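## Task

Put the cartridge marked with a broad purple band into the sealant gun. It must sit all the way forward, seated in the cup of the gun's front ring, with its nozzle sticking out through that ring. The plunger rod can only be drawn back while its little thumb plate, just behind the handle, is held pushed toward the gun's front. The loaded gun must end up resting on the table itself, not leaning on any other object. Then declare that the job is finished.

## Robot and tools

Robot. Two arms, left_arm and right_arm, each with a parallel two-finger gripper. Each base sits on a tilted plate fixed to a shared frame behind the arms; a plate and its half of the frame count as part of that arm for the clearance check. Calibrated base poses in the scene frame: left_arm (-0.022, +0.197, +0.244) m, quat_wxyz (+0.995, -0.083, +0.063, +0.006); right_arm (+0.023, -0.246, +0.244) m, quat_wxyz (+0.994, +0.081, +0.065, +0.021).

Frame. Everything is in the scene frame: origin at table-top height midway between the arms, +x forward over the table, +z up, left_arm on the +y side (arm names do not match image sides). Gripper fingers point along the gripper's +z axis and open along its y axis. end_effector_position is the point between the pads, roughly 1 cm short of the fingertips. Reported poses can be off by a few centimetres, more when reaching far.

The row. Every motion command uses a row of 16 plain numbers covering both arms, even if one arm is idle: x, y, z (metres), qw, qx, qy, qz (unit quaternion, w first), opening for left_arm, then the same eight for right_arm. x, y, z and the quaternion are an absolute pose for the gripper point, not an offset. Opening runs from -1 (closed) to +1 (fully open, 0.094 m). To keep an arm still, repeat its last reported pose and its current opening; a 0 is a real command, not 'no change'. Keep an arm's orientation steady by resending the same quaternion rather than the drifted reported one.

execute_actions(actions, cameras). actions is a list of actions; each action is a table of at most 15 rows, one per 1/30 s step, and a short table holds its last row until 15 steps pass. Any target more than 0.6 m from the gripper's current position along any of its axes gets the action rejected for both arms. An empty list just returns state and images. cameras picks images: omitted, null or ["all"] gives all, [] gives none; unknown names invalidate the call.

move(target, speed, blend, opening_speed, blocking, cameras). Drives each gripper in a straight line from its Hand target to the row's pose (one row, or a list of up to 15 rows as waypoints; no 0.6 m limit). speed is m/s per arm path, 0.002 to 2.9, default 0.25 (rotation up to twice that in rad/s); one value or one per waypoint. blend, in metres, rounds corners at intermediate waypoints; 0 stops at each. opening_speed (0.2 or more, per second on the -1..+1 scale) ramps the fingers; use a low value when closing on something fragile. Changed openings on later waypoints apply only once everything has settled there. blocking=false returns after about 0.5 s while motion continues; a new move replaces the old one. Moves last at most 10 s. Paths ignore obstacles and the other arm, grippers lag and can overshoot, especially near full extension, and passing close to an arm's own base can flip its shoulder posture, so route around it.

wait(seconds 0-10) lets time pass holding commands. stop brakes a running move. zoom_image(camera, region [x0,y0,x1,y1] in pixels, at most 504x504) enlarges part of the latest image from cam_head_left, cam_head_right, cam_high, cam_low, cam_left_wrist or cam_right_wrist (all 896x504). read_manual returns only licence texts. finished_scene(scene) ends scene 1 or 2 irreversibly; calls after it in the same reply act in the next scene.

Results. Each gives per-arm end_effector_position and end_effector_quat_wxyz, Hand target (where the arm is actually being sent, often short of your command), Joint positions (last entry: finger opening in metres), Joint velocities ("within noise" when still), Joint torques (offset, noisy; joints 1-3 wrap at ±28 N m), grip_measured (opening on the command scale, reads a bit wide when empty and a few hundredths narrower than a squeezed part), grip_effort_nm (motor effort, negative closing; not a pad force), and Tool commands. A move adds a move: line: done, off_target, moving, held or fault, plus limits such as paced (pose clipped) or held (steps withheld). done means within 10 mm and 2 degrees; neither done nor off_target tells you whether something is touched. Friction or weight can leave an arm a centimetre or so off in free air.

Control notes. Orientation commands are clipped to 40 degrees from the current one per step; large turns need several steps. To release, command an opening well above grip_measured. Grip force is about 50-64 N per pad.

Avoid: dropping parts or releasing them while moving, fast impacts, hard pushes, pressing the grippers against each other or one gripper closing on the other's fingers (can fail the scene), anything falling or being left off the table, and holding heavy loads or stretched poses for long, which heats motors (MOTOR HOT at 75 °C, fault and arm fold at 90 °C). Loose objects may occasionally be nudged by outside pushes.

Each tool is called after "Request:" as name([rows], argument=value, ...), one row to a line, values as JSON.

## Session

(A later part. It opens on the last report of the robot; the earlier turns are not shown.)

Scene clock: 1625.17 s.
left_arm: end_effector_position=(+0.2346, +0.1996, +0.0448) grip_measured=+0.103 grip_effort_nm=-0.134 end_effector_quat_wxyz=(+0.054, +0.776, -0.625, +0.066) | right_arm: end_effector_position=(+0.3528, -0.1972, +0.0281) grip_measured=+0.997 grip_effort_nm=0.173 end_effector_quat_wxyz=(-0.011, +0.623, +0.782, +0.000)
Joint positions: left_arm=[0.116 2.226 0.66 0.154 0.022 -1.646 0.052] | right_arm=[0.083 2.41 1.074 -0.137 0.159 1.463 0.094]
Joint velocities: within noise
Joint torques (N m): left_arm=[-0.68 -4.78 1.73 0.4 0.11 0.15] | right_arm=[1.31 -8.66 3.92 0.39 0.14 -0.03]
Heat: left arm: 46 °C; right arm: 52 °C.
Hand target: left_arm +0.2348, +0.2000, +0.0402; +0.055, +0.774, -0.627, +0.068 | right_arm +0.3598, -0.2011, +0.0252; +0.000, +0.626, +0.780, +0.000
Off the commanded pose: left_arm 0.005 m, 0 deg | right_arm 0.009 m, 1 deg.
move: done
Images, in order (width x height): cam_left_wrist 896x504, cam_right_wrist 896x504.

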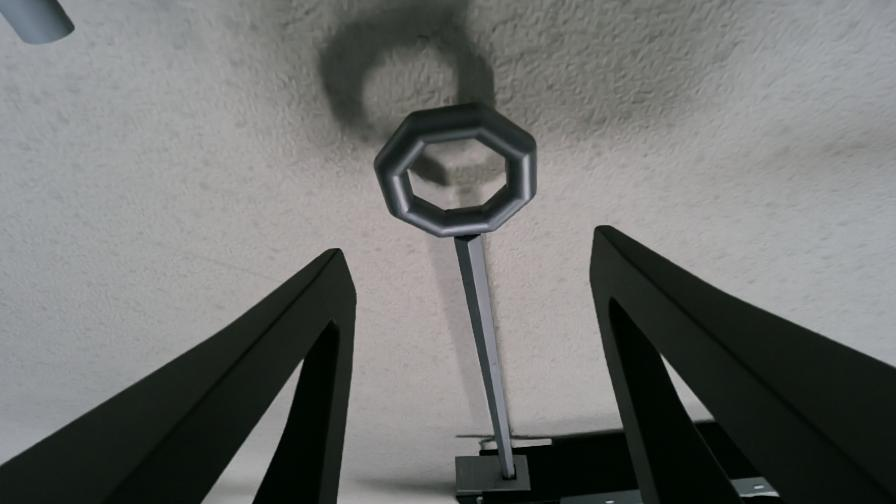

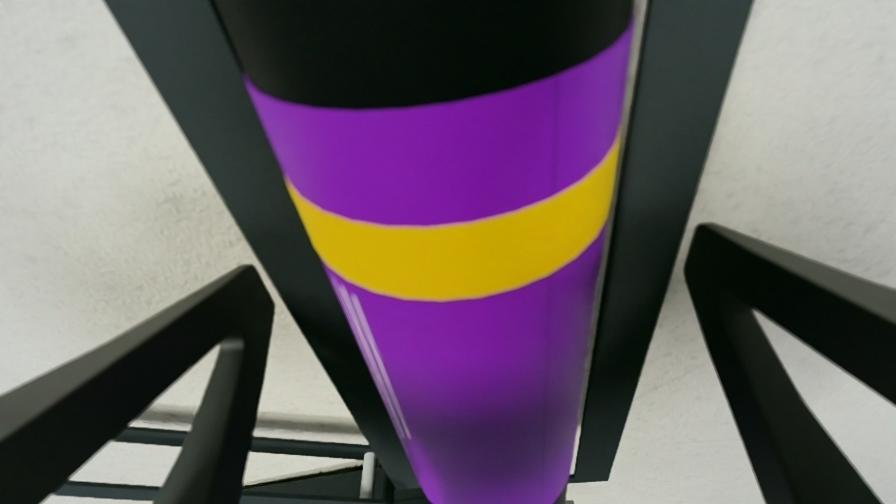

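Request:
move(target=[0.2350,0.2000,0.0400,0.0547,0.7741,-0.6269,0.0679,0.1,0.3600,-0.2010,0.0250,0,0.6259,0.7799,0,0.45], speed=0.08, opening_speed=0.3, cameras=["cam_right_wrist","cam_left_wrist","cam_low","cam_head_left"])

Request:
zoom_image(camera="cam_low", region=[440, 200, 640, 300])

Scene clock: 1631.90 s.
left_arm: end_effector_position=(+0.2350, +0.1996, +0.0448) grip_measured=+0.103 grip_effort_nm=-0.139 end_effector_quat_wxyz=(+0.053, +0.776, -0.625, +0.067) | right_arm: end_effector_position=(+0.3531, -0.1973, +0.0281) grip_measured=+0.653 grip_effort_nm=-1.004 end_effector_quat_wxyz=(-0.011, +0.622, +0.783, +0.000)
Joint positions: left_arm=[0.116 2.226 0.66 0.155 0.022 -1.645 0.052] | right_arm=[0.083 2.41 1.074 -0.136 0.16 1.462 0.078]
Joint velocities: within noise
Joint torques (N m): left_arm=[-0.76 -4.83 1.65 0.39 0.1 0.18] | right_arm=[1.37 -8.64 3.88 0.37 0.12 0.01]
Heat: left arm: 43 °C; right arm: 52 °C.
Hand target: left_arm +0.2349, +0.2000, +0.0401; +0.055, +0.774, -0.627, +0.068 | right_arm +0.3598, -0.2011, +0.0251; +0.000, +0.626, +0.780, +0.000
Off the commanded pose: left_arm 0.005 m, 0 deg | right_arm 0.008 m, 1 deg.
move: done
Images, in order (width x height): cam_head_left 896x504, cam_low 896x504, cam_left_wrist 896x504, cam_right_wrist 896x504.

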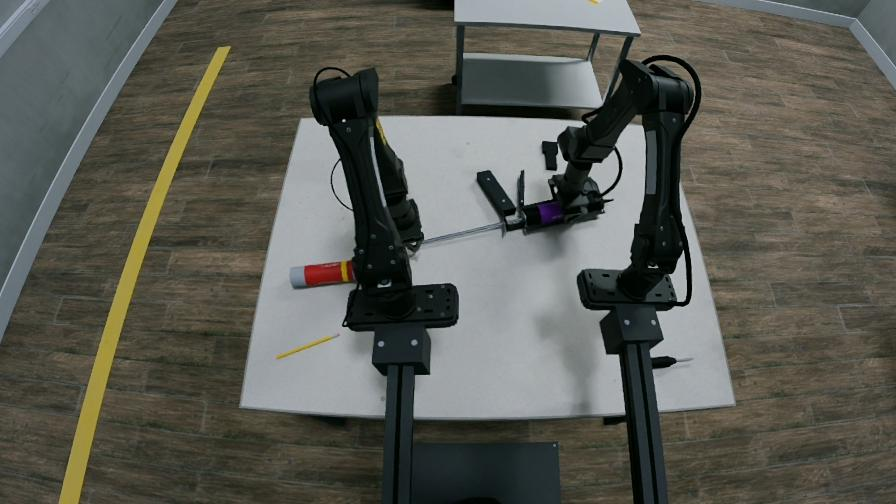

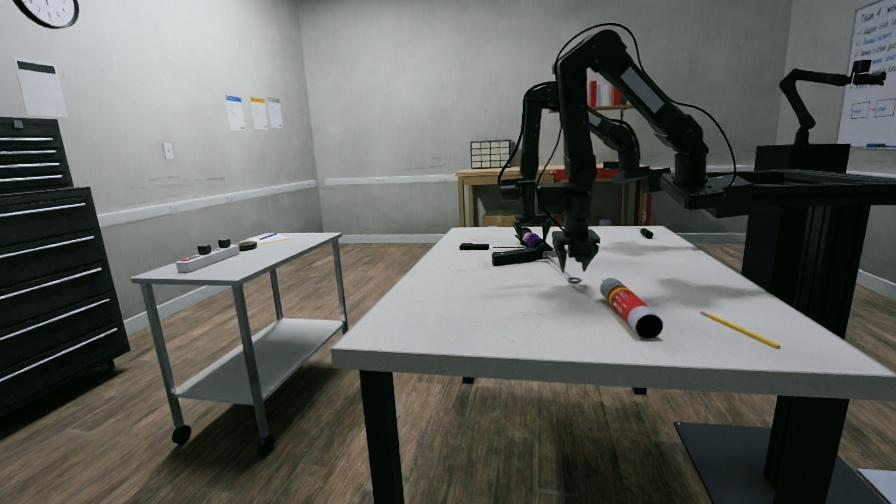

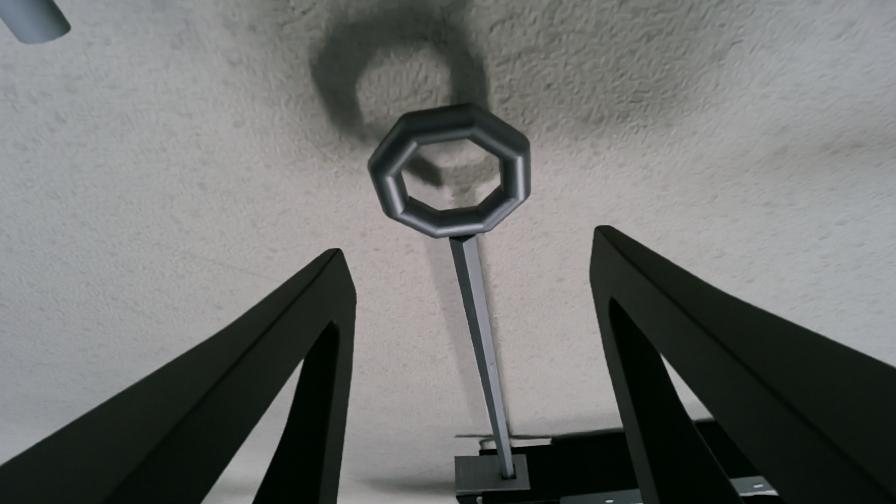

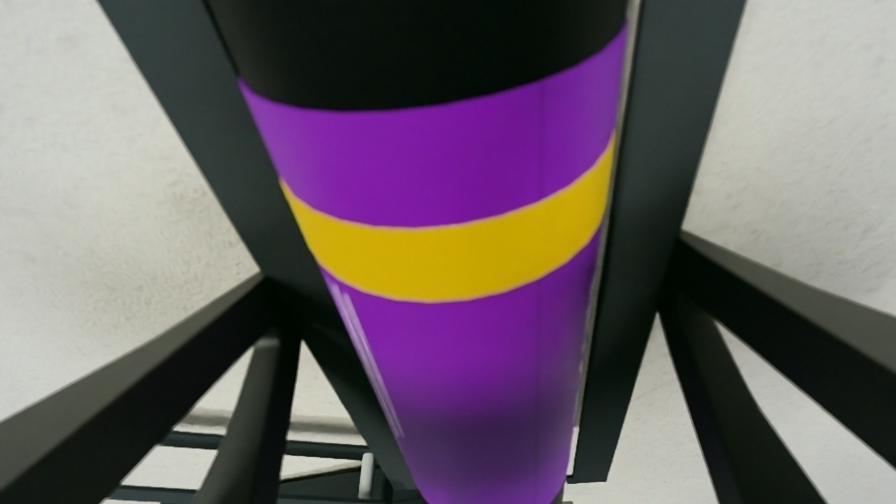

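Scaled by 2.520 from the camera's 896x504 image, which has a finer 1280x720 frame.

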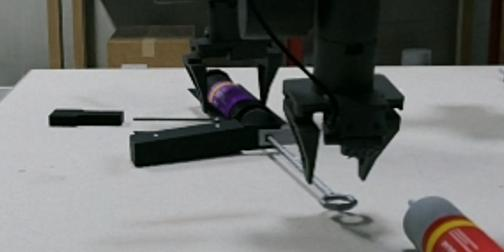

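Request:
move(target=[0.2290,0.2110,0.0165,0.0547,0.7741,-0.6269,0.0679,0.1,0.3600,-0.2010,0.0250,0,0.6259,0.7799,0,0.45], speed=0.06, cameras=["cam_left_wrist"])

Scene clock: 1638.10 s.
left_arm: end_effector_position=(+0.2304, +0.2112, +0.0214) grip_measured=+0.103 grip_effort_nm=-0.134 end_effector_quat_wxyz=(+0.053, +0.776, -0.625, +0.067) | right_arm: end_effector_position=(+0.3531, -0.1973, +0.0281) grip_measured=+0.653 grip_effort_nm=-1.009 end_effector_quat_wxyz=(-0.011, +0.622, +0.783, +0.000)
Joint positions: left_arm=[0.177 2.328 0.682 0.235 0.031 -1.587 0.052] | right_arm=[0.083 2.41 1.074 -0.136 0.16 1.462 0.078]
Joint velocities: within noise
Joint torques (N m): left_arm=[-0.85 -4.93 0.91 0.4 0.11 0.14] | right_arm=[1.33 -8.65 3.92 0.37 0.12 0]
Heat: left arm: 41 °C; right arm: 52 °C.
Hand target: left_arm +0.2291, +0.2110, +0.0167; +0.055, +0.774, -0.627, +0.068 | right_arm +0.3598, -0.2011, +0.0251; +0.000, +0.626, +0.780, +0.000
Off the commanded pose: left_arm 0.005 m, 0 deg | right_arm 0.008 m, 1 deg.
move: done
Images, in order (width x height): cam_left_wrist 896x504.

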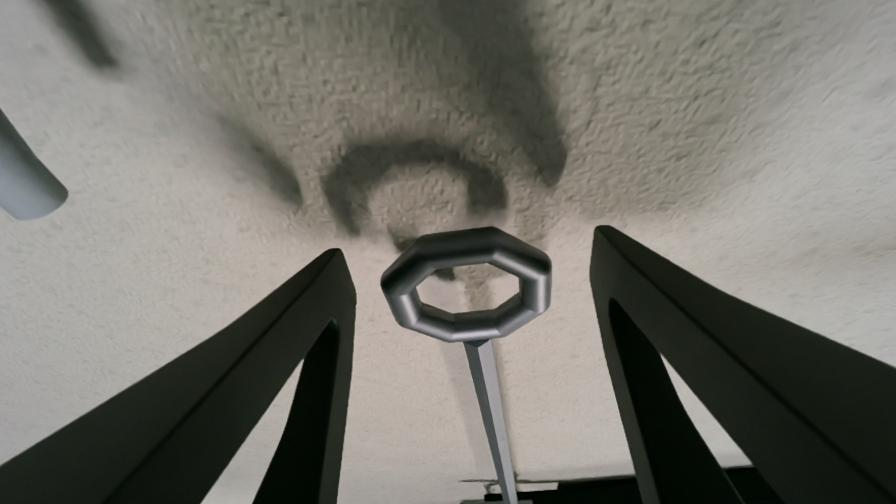

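Well centred. Grip.

Request:
move([
  [0.2290,0.2110,0.0165,0.0547,0.7741,-0.6269,0.0679,-0.45,0.3600,-0.2010,0.0250,0,0.6259,0.7799,0,0.45],
  [0.2310,0.2010,0.0165,0.0547,0.7741,-0.6269,0.0679,-0.45,0.3600,-0.2010,0.0250,0,0.6259,0.7799,0,0.45],
], speed=0.05, cameras=["cam_left_wrist","cam_head_right"])

Request:
zoom_image(camera="cam_head_right", region=[500, 170, 640, 250])

Scene clock: 1642.70 s.
left_arm: end_effector_position=(+0.2306, +0.2106, +0.0214) grip_measured=-0.271 grip_effort_nm=-1.028 end_effector_quat_wxyz=(+0.048, +0.776, -0.625, +0.061) | right_arm: end_effector_position=(+0.3530, -0.1974, +0.0281) grip_measured=+0.653 grip_effort_nm=-1.009 end_effector_quat_wxyz=(-0.011, +0.622, +0.783, +0.000)
Joint positions: left_arm=[0.164 2.328 0.682 0.236 0.014 -1.599 0.034] | right_arm=[0.083 2.41 1.074 -0.136 0.16 1.462 0.078]
Joint velocities: within noise
Joint torques (N m): left_arm=[-3.17 -4.51 1.02 0.46 0.18 -0.12] | right_arm=[1.36 -8.72 3.92 0.36 0.15 0]
Heat: left arm: 40 °C; right arm: 52 °C.
Hand target: left_arm +0.2308, +0.2013, +0.0169; +0.055, +0.774, -0.627, +0.068 | right_arm +0.3598, -0.2011, +0.0252; +0.000, +0.626, +0.780, +0.000
Off the commanded pose: left_arm 0.011 m, 1 deg | right_arm 0.009 m, 1 deg.
move: off_target (left_arm)
Images, in order (width x height): cam_head_right 896x504, cam_left_wrist 896x504.

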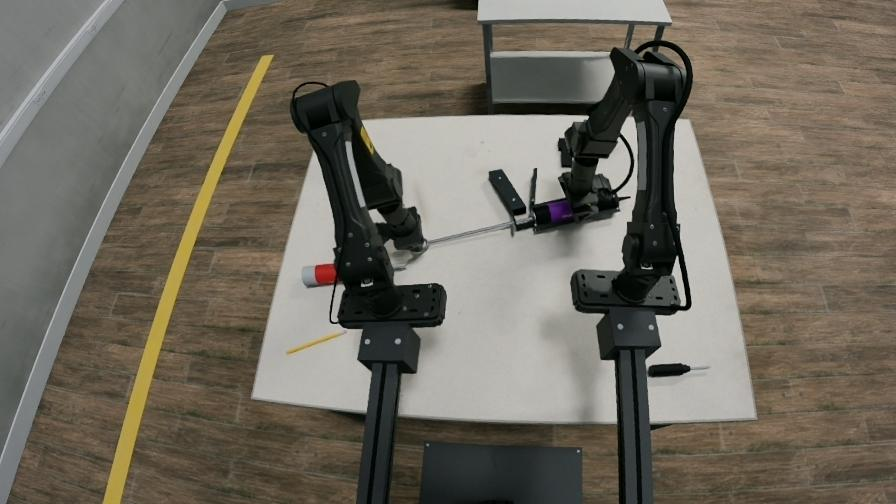

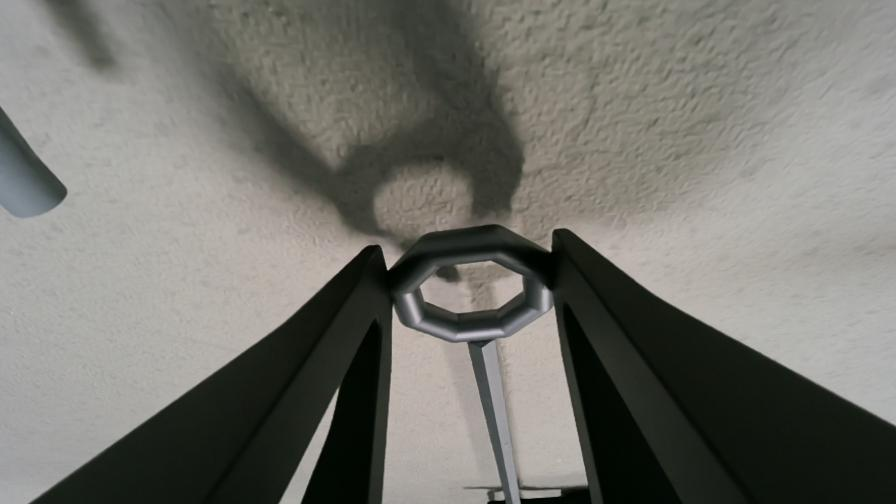

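Scaled by 3.600 from the camera's 896x504 image, which has a finer 1280x720 frame.

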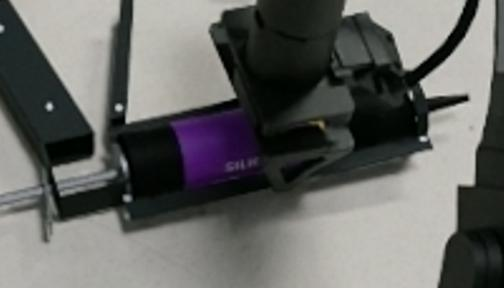

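Push further.

Request:
move(target=[0.2330,0.1910,0.0165,0.0547,0.7741,-0.6269,0.0679,-0.5,0.3600,-0.2010,0.0250,0,0.6259,0.7799,0,0.45], speed=0.05, cameras=["cam_left_wrist","cam_head_right"])

Request:
zoom_image(camera="cam_head_right", region=[500, 170, 640, 250])

Scene clock: 1645.90 s.
left_arm: end_effector_position=(+0.2303, +0.2078, +0.0210) grip_measured=-0.271 grip_effort_nm=-1.023 end_effector_quat_wxyz=(+0.038, +0.779, -0.624, +0.049) | right_arm: end_effector_position=(+0.3542, -0.1983, +0.0283) grip_measured=+0.653 grip_effort_nm=-1.004 end_effector_quat_wxyz=(-0.008, +0.622, +0.783, -0.001)
Joint positions: left_arm=[0.132 2.331 0.682 0.237 -0.021 -1.634 0.034] | right_arm=[0.083 2.41 1.076 -0.136 0.165 1.459 0.078]
Joint velocities: within noise
Joint torques (N m): left_arm=[-3.75 -4.38 1.29 0.43 0.44 -0.18] | right_arm=[1.43 -8.65 3.75 0.37 0.09 0.03]
Heat: left arm: 40 °C; right arm: 52 °C.
Hand target: left_arm +0.2325, +0.1915, +0.0173; +0.055, +0.774, -0.627, +0.067 | right_arm +0.3599, -0.2010, +0.0251; +0.000, +0.626, +0.780, +0.000
Off the commanded pose: left_arm 0.018 m, 3 deg | right_arm 0.007 m, 1 deg.
move: off_target (left_arm)
Images, in order (width x height): cam_head_right 896x504, cam_left_wrist 896x504.

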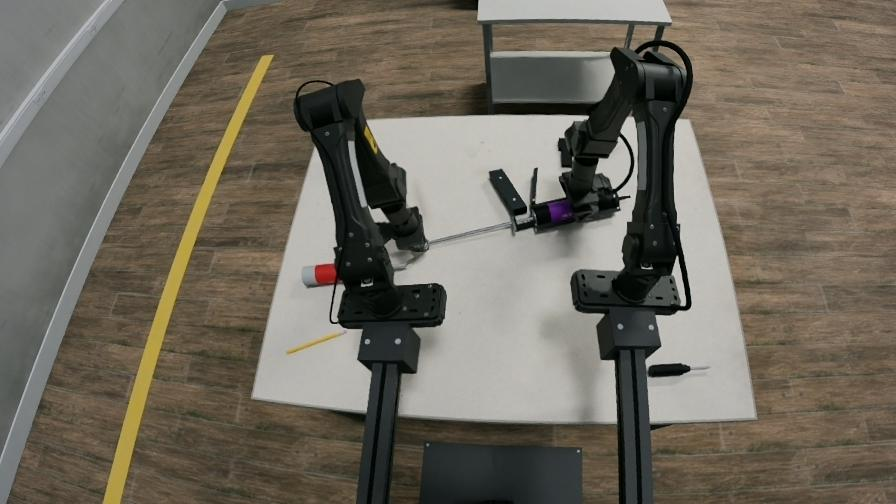

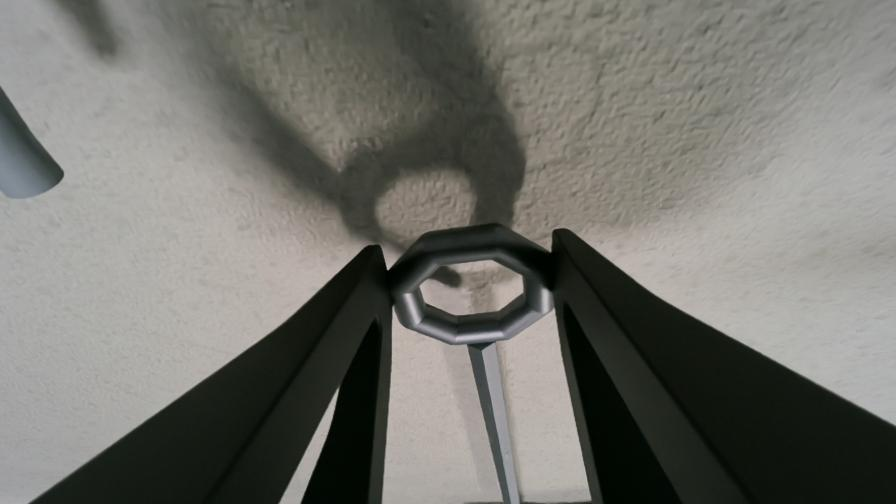

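Scaled by 3.600 from the camera's 896x504 image, which has a finer 1280x720 frame.

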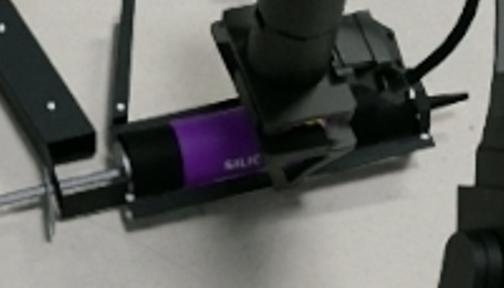

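Request:
move(target=[0.2350,0.1810,0.0165,0.0547,0.7741,-0.6269,0.0679,-0.5,0.3590,-0.1980,0.0250,0,0.6259,0.7799,0,0.45], speed=0.05, cameras=["cam_left_wrist","cam_head_right"])

Request:
zoom_image(camera="cam_head_right", region=[500, 170, 640, 250])

Scene clock: 1649.03 s.
left_arm: end_effector_position=(+0.2309, +0.2046, +0.0208) grip_measured=-0.271 grip_effort_nm=-1.023 end_effector_quat_wxyz=(+0.029, +0.780, -0.624, +0.039) | right_arm: end_effector_position=(+0.3545, -0.2006, +0.0283) grip_measured=+0.653 grip_effort_nm=-1.009 end_effector_quat_wxyz=(-0.004, +0.622, +0.783, -0.006)
Joint positions: left_arm=[0.1 2.336 0.685 0.237 -0.054 -1.669 0.034] | right_arm=[0.083 2.41 1.076 -0.136 0.178 1.459 0.078]
Joint velocities: within noise
Joint torques (N m): left_arm=[-4.46 -4.44 1.65 0.43 0.7 -0.19] | right_arm=[2.1 -8.62 3.62 0.38 -0.02 0.12]
Heat: left arm: 39 °C; right arm: 52 °C.
Hand target: left_arm +0.2340, +0.1820, +0.0178; +0.055, +0.774, -0.627, +0.067 | right_arm +0.3589, -0.1980, +0.0251; +0.000, +0.626, +0.780, +0.000
Off the commanded pose: left_arm 0.024 m, 5 deg | right_arm 0.006 m, 1 deg.
move: off_target (left_arm)
Images, in order (width x height): cam_head_right 896x504, cam_left_wrist 896x504.

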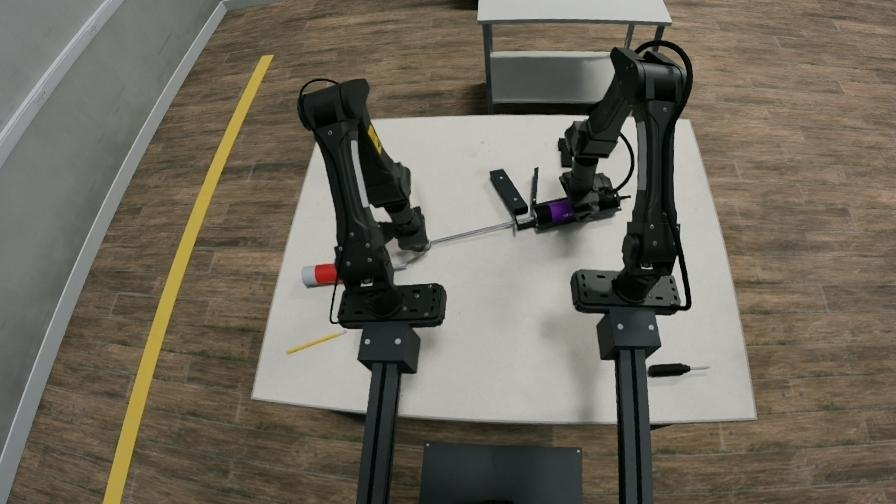

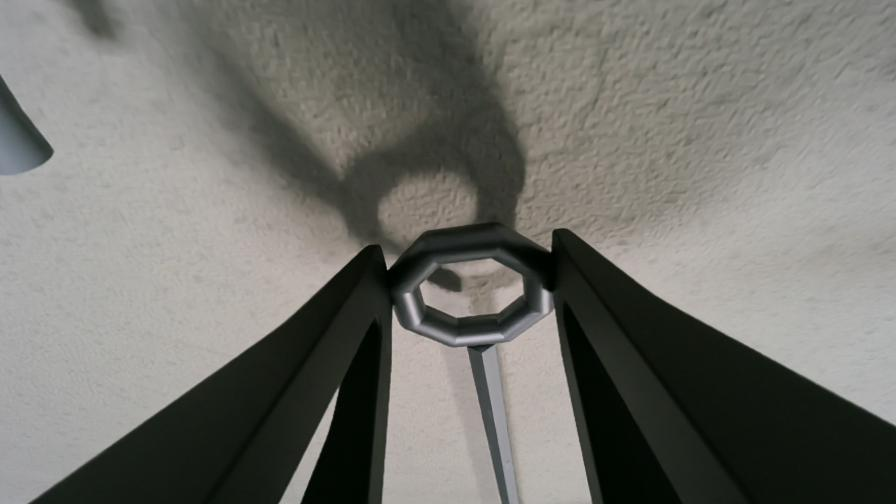

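Scaled by 3.600 from the camera's 896x504 image, which has a finer 1280x720 frame.

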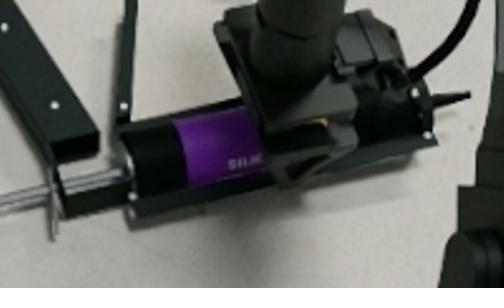

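Request:
move(target=[0.2370,0.1730,0.0165,0.0547,0.7741,-0.6269,0.0679,-0.5,0.3560,-0.1850,0.0250,0,0.6259,0.7799,0,0.42], speed=0.05, cameras=["cam_left_wrist","cam_head_right"])

Request:
zoom_image(camera="cam_head_right", region=[500, 170, 640, 250])

Scene clock: 1652.27 s.
left_arm: end_effector_position=(+0.2313, +0.2025, +0.0201) grip_measured=-0.271 grip_effort_nm=-1.028 end_effector_quat_wxyz=(+0.021, +0.781, -0.623, +0.030) | right_arm: end_effector_position=(+0.3554, -0.2015, +0.0290) grip_measured=+0.653 grip_effort_nm=-1.009 end_effector_quat_wxyz=(+0.007, +0.622, +0.783, -0.014)
Joint positions: left_arm=[0.075 2.342 0.688 0.237 -0.082 -1.696 0.034] | right_arm=[0.094 2.41 1.076 -0.134 0.206 1.471 0.078]
Joint velocities: within noise
Joint torques (N m): left_arm=[-4.92 -4.63 1.8 0.42 0.86 -0.24] | right_arm=[4.64 -8.08 3.41 0.37 -0.23 0.37]
Heat: left arm: 39 °C; right arm: 52 °C.
Hand target: left_arm +0.2356, +0.1745, +0.0184; +0.055, +0.774, -0.627, +0.066 | right_arm +0.3555, -0.1853, +0.0254; -0.001, +0.626, +0.780, +0.000
Off the commanded pose: left_arm 0.030 m, 6 deg | right_arm 0.017 m, 2 deg.
move: off_target (left_arm, right_arm)
Images, in order (width x height): cam_head_right 896x504, cam_left_wrist 896x504.

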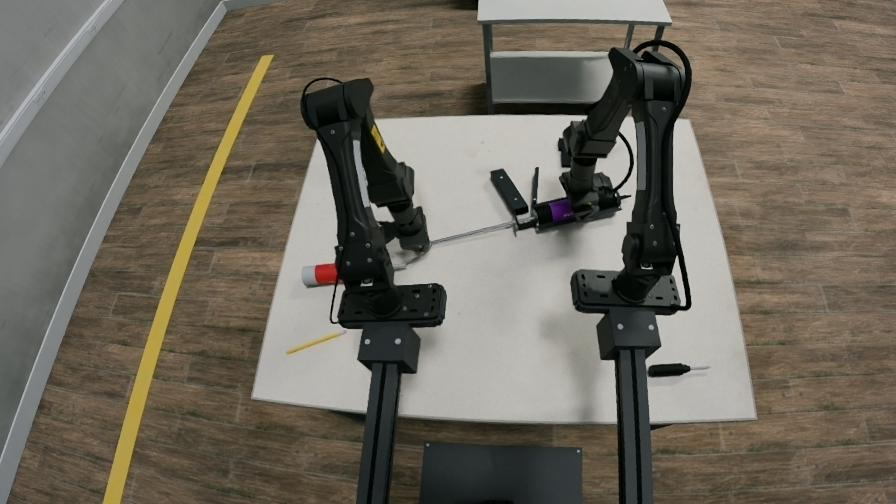

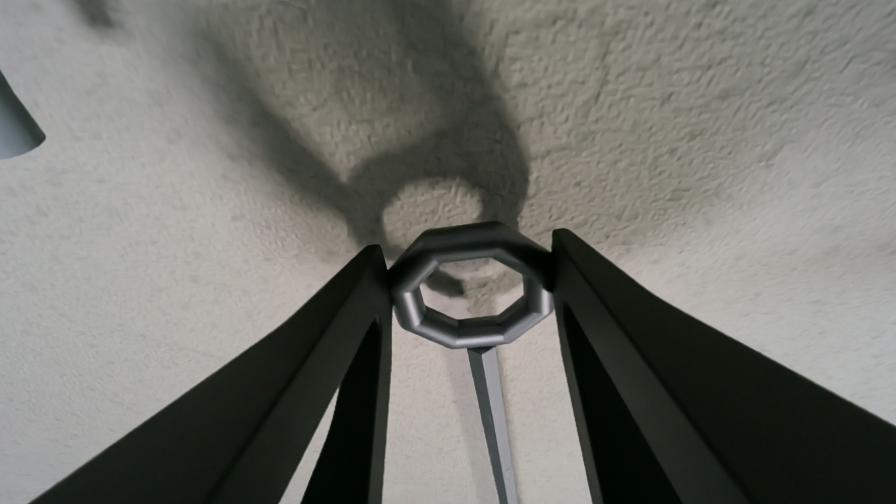

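Scaled by 3.600 from the camera's 896x504 image, which has a finer 1280x720 frame.

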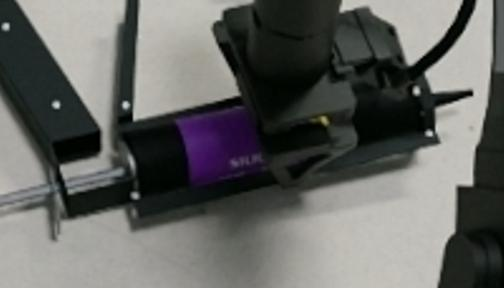

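Request:
zoom_image(camera="cam_head_right", region=[595, 180, 640, 220])

Request:
zoom_image(camera="cam_head_right", region=[510, 190, 560, 240])

Scaled by 11.200 from the camera's 896x504 image, which has a finer 1280x720 frame.

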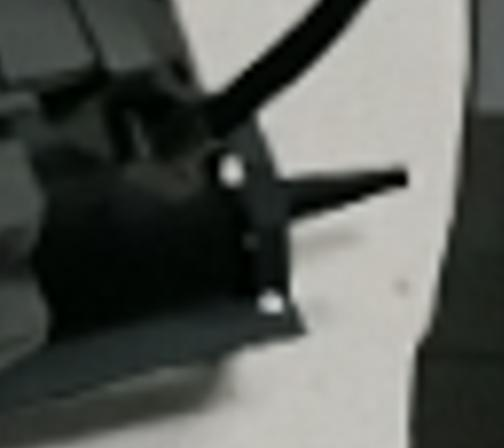

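Scaled by 10.080 from the camera's 896x504 image, which has a finer 1280x720 frame.

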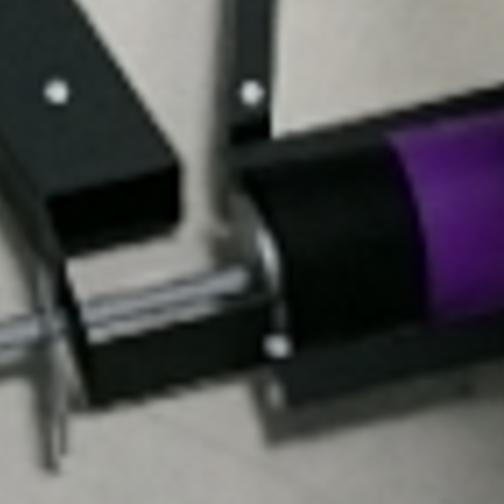

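Request:
move(target=[0.2390,0.1640,0.0165,0.0547,0.7741,-0.6269,0.0679,-0.5,0.3540,-0.1770,0.0250,0,0.6259,0.7799,0,0.42], speed=0.05, cameras=["cam_left_wrist","cam_head_right"])

Request:
zoom_image(camera="cam_head_right", region=[500, 170, 640, 250])

Scene clock: 1663.47 s.
left_arm: end_effector_position=(+0.2325, +0.2006, +0.0209) grip_measured=-0.271 grip_effort_nm=-1.028 end_effector_quat_wxyz=(+0.011, +0.783, -0.622, +0.021) | right_arm: end_effector_position=(+0.3558, -0.2020, +0.0291) grip_measured=+0.653 grip_effort_nm=-1.004 end_effector_quat_wxyz=(+0.019, +0.623, +0.782, -0.023)
Joint positions: left_arm=[0.048 2.342 0.693 0.23 -0.114 -1.726 0.034] | right_arm=[0.107 2.413 1.076 -0.131 0.235 1.485 0.078]
Joint velocities: within noise
Joint torques (N m): left_arm=[-5.59 -4.6 2.02 0.45 1.09 -0.26] | right_arm=[5.53 -8.06 3.44 0.32 -0.45 0.46]
Heat: left arm: 38 °C; right arm: 52 °C.
Hand target: left_arm +0.2371, +0.1663, +0.0192; +0.055, +0.774, -0.628, +0.065 | right_arm +0.3533, -0.1778, +0.0259; -0.001, +0.625, +0.780, -0.001
Off the commanded pose: left_arm 0.037 m, 7 deg | right_arm 0.025 m, 3 deg.
move: off_target (left_arm, right_arm)
Images, in order (width x height): cam_head_right 896x504, cam_left_wrist 896x504.

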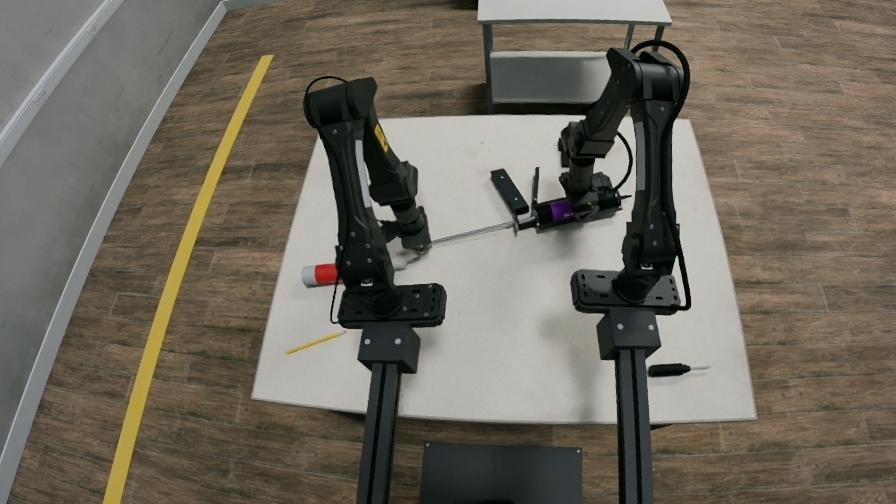

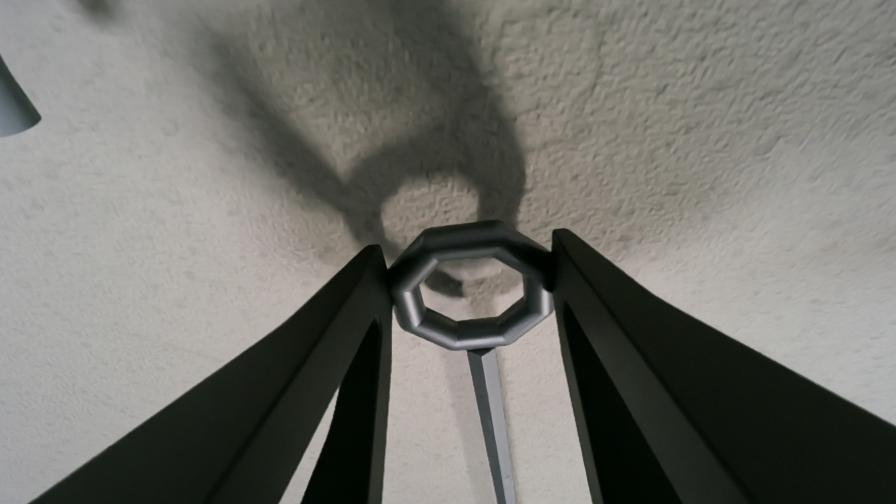

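Scaled by 3.600 from the camera's 896x504 image, which has a finer 1280x720 frame.

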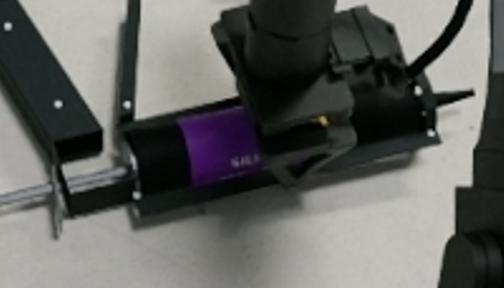

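Request:
move([
  [0.2350,0.1980,0.0175,0.0547,0.7741,-0.6269,0.0679,-0.5,0.3580,-0.1990,0.0250,0,0.6259,0.7799,0,0.42],
  [0.2350,0.1980,0.0175,0.0547,0.7741,-0.6269,0.0679,0.1,0.3590,-0.2000,0.0250,0,0.6259,0.7799,0,1.0],
  [0.2350,0.1980,0.0900,0.0547,0.7741,-0.6269,0.0679,0.1,0.3590,-0.2000,0.1000,0,0.6259,0.7799,0,1.0],
], speed=0.1, cameras=["cam_left_wrist","cam_head_right","cam_right_wrist"])

Request:
zoom_image(camera="cam_head_right", region=[500, 170, 640, 250])

Scene clock: 1673.53 s.
left_arm: end_effector_position=(+0.2330, +0.2002, +0.0822) grip_measured=+0.097 grip_effort_nm=0.139 end_effector_quat_wxyz=(+0.057, +0.775, -0.627, +0.065) | right_arm: end_effector_position=(+0.3592, -0.2032, +0.0911) grip_measured=+0.997 grip_effort_nm=0.168 end_effector_quat_wxyz=(-0.002, +0.627, +0.779, -0.002)
Joint positions: left_arm=[0.1 2.047 0.627 0.001 0.022 -1.659 0.052] | right_arm=[0.104 2.193 1.039 -0.311 0.176 1.493 0.094]
Joint velocities: within noise
Joint torques (N m): left_arm=[-2.48 -8.7 1.4 0.06 0.06 -0.11] | right_arm=[3.17 -11.82 3.04 0.03 0.03 0.09]
Heat: left arm: 38 °C; right arm: 51 °C.
Hand target: left_arm +0.2350, +0.1980, +0.0896; +0.055, +0.774, -0.627, +0.068 | right_arm +0.3590, -0.2000, +0.0996; +0.000, +0.626, +0.780, +0.000
Off the commanded pose: left_arm 0.008 m, 0 deg | right_arm 0.009 m, 0 deg.
move: done
Images, in order (width x height): cam_head_right 896x504, cam_left_wrist 896x504, cam_right_wrist 896x504.

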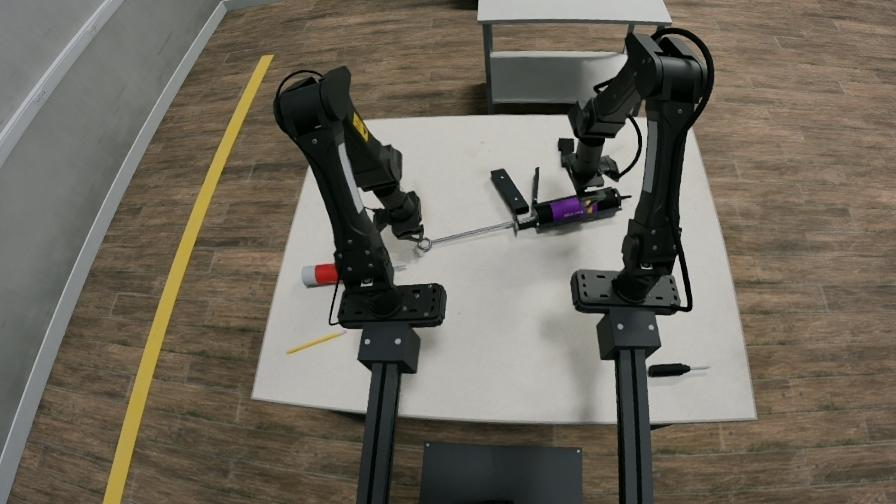

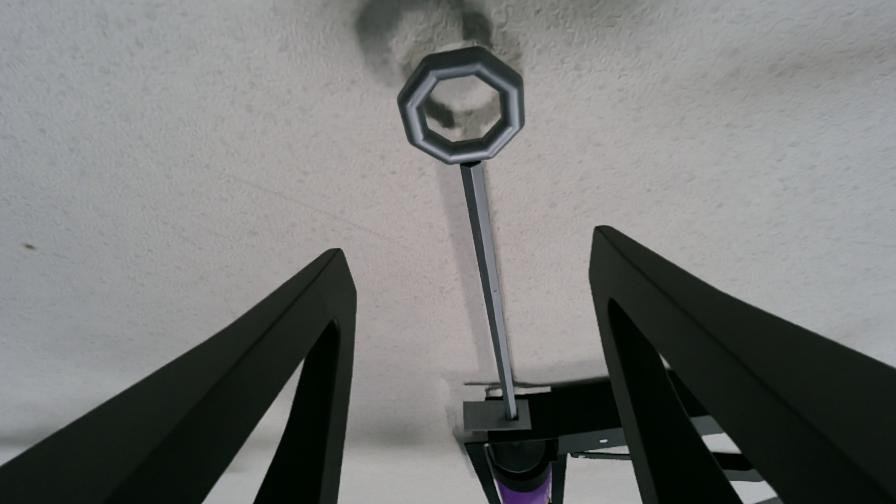

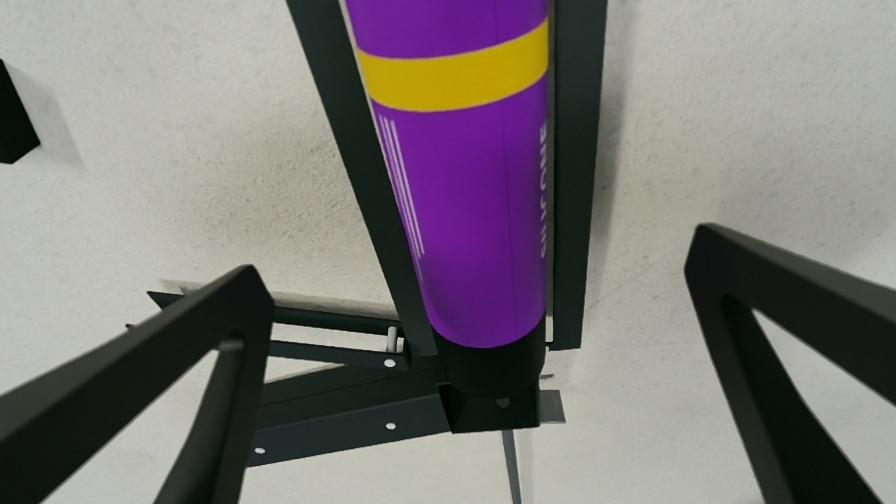

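Scaled by 3.600 from the camera's 896x504 image, which has a finer 1280x720 frame.

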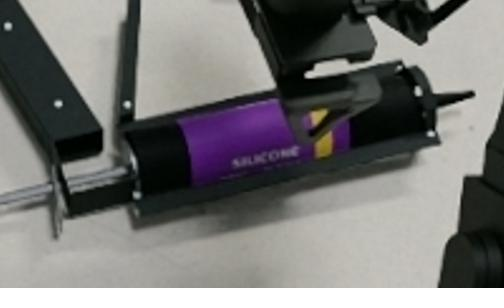

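Request:
zoom_image(camera="cam_right_wrist", region=[360, 290, 620, 450])

Request:
zoom_image(camera="cam_left_wrist", region=[420, 370, 640, 504])

Scaled by 1.938 from the camera's 896x504 image, which has a finer 1280x720 frame.

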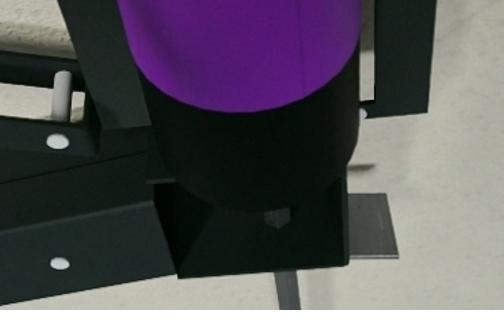

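Scaled by 2.291 from the camera's 896x504 image, which has a finer 1280x720 frame.

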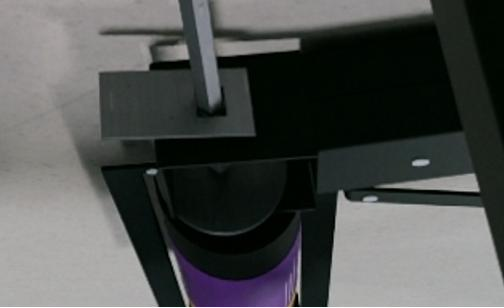

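Request:
wait(seconds=0.2, cameras=["cam_high","cam_low","cam_head_left"])

Request:
zoom_image(camera="cam_high", region=[380, 220, 560, 380])

Request:
zoom_image(camera="cam_low", region=[480, 215, 600, 295])

Request:
zoom_image(camera="cam_head_left", region=[490, 170, 630, 250])

Scene clock: 1682.57 s.
left_arm: end_effector_position=(+0.2327, +0.2002, +0.0822) grip_measured=+0.097 grip_effort_nm=0.139 end_effector_quat_wxyz=(+0.058, +0.775, -0.626, +0.064) | right_arm: end_effector_position=(+0.3590, -0.2033, +0.0911) grip_measured=+0.997 grip_effort_nm=0.173 end_effector_quat_wxyz=(-0.003, +0.627, +0.779, -0.002)
Joint positions: left_arm=[0.1 2.047 0.627 0 0.022 -1.659 0.052] | right_arm=[0.104 2.193 1.039 -0.313 0.176 1.494 0.094]
Joint velocities: within noise
Joint torques (N m): left_arm=[-2.41 -8.66 1.36 0.07 0.07 -0.1] | right_arm=[3.11 -11.85 2.91 0.03 0.04 0.1]
Heat: left arm: 39 °C; right arm: 53 °C.
Hand target: left_arm +0.2350, +0.1980, +0.0896; +0.055, +0.774, -0.627, +0.068 | right_arm +0.3589, -0.2000, +0.0996; +0.000, +0.626, +0.780, +0.000
Tool commands: left_gripper/opening=+0.1 right_gripper/opening=+1.0
Off the commanded pose: left_arm 0.008 m, 1 deg | right_arm 0.009 m, 0 deg.
wait: 0.20 s; at rest from the start
Images, in order (width x height): cam_head_left 896x504, cam_high 896x504, cam_low 896x504.

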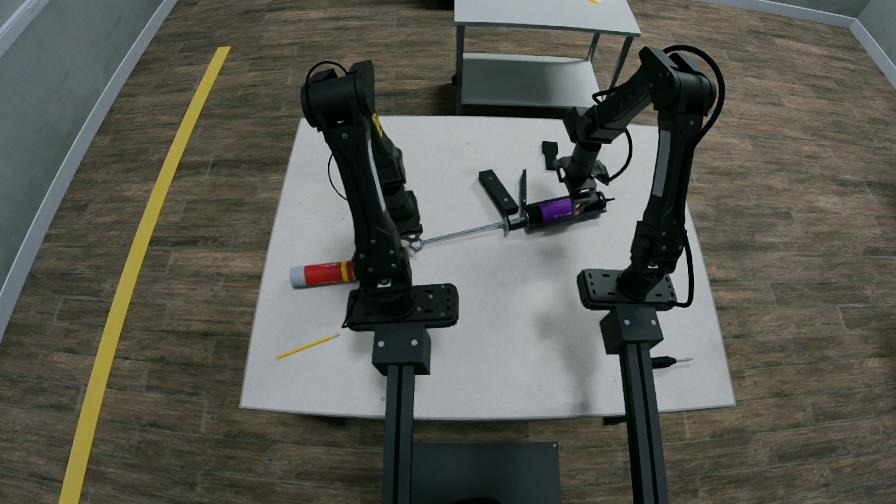

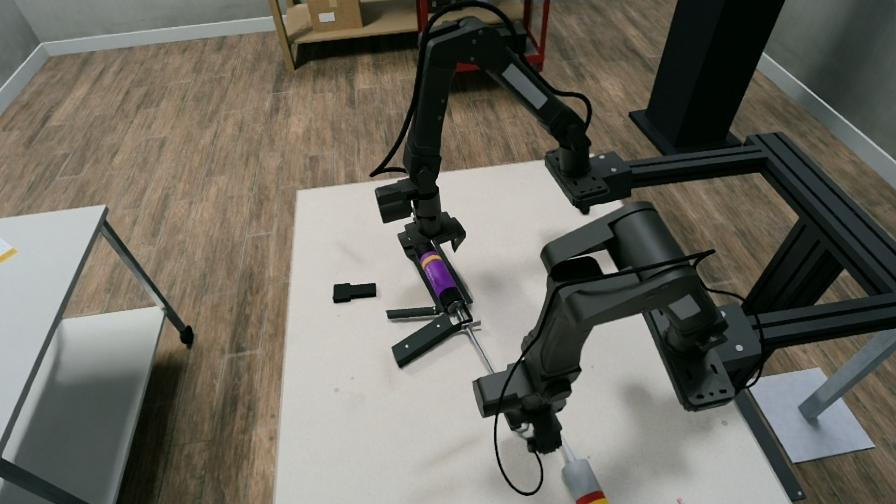

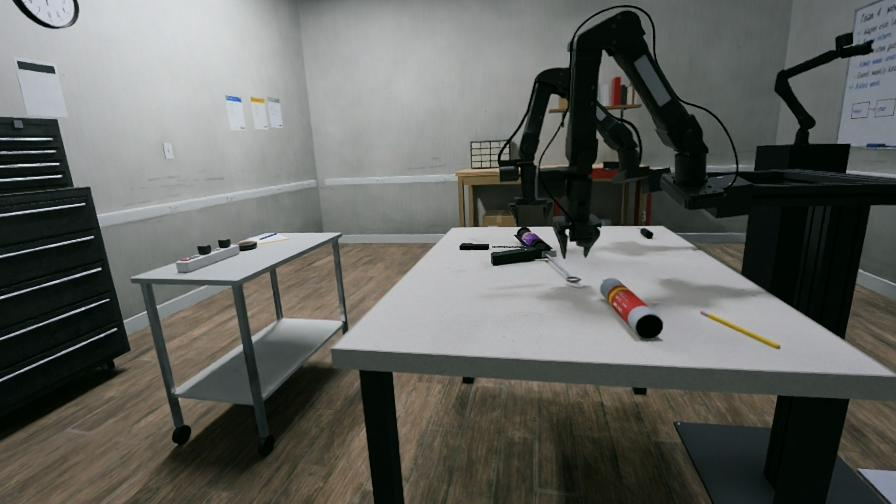

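Scaled by 2.800 from the camera's 896x504 image, which has a finer 1280x720 frame.

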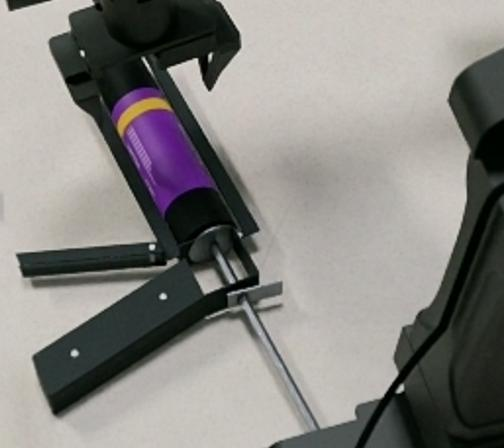

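Scaled by 4.200 from the camera's 896x504 image, which has a finer 1280x720 frame.

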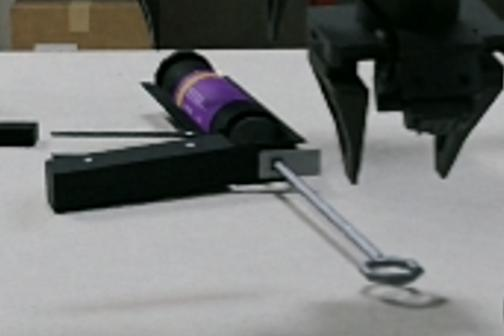

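Scaled by 3.600 from the camera's 896x504 image, which has a finer 1280x720 frame.

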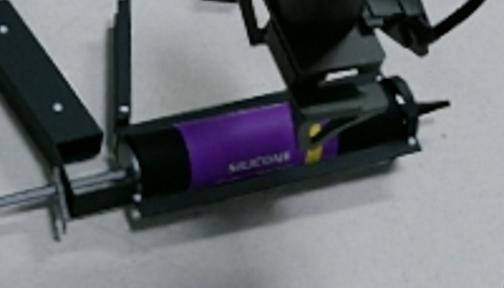

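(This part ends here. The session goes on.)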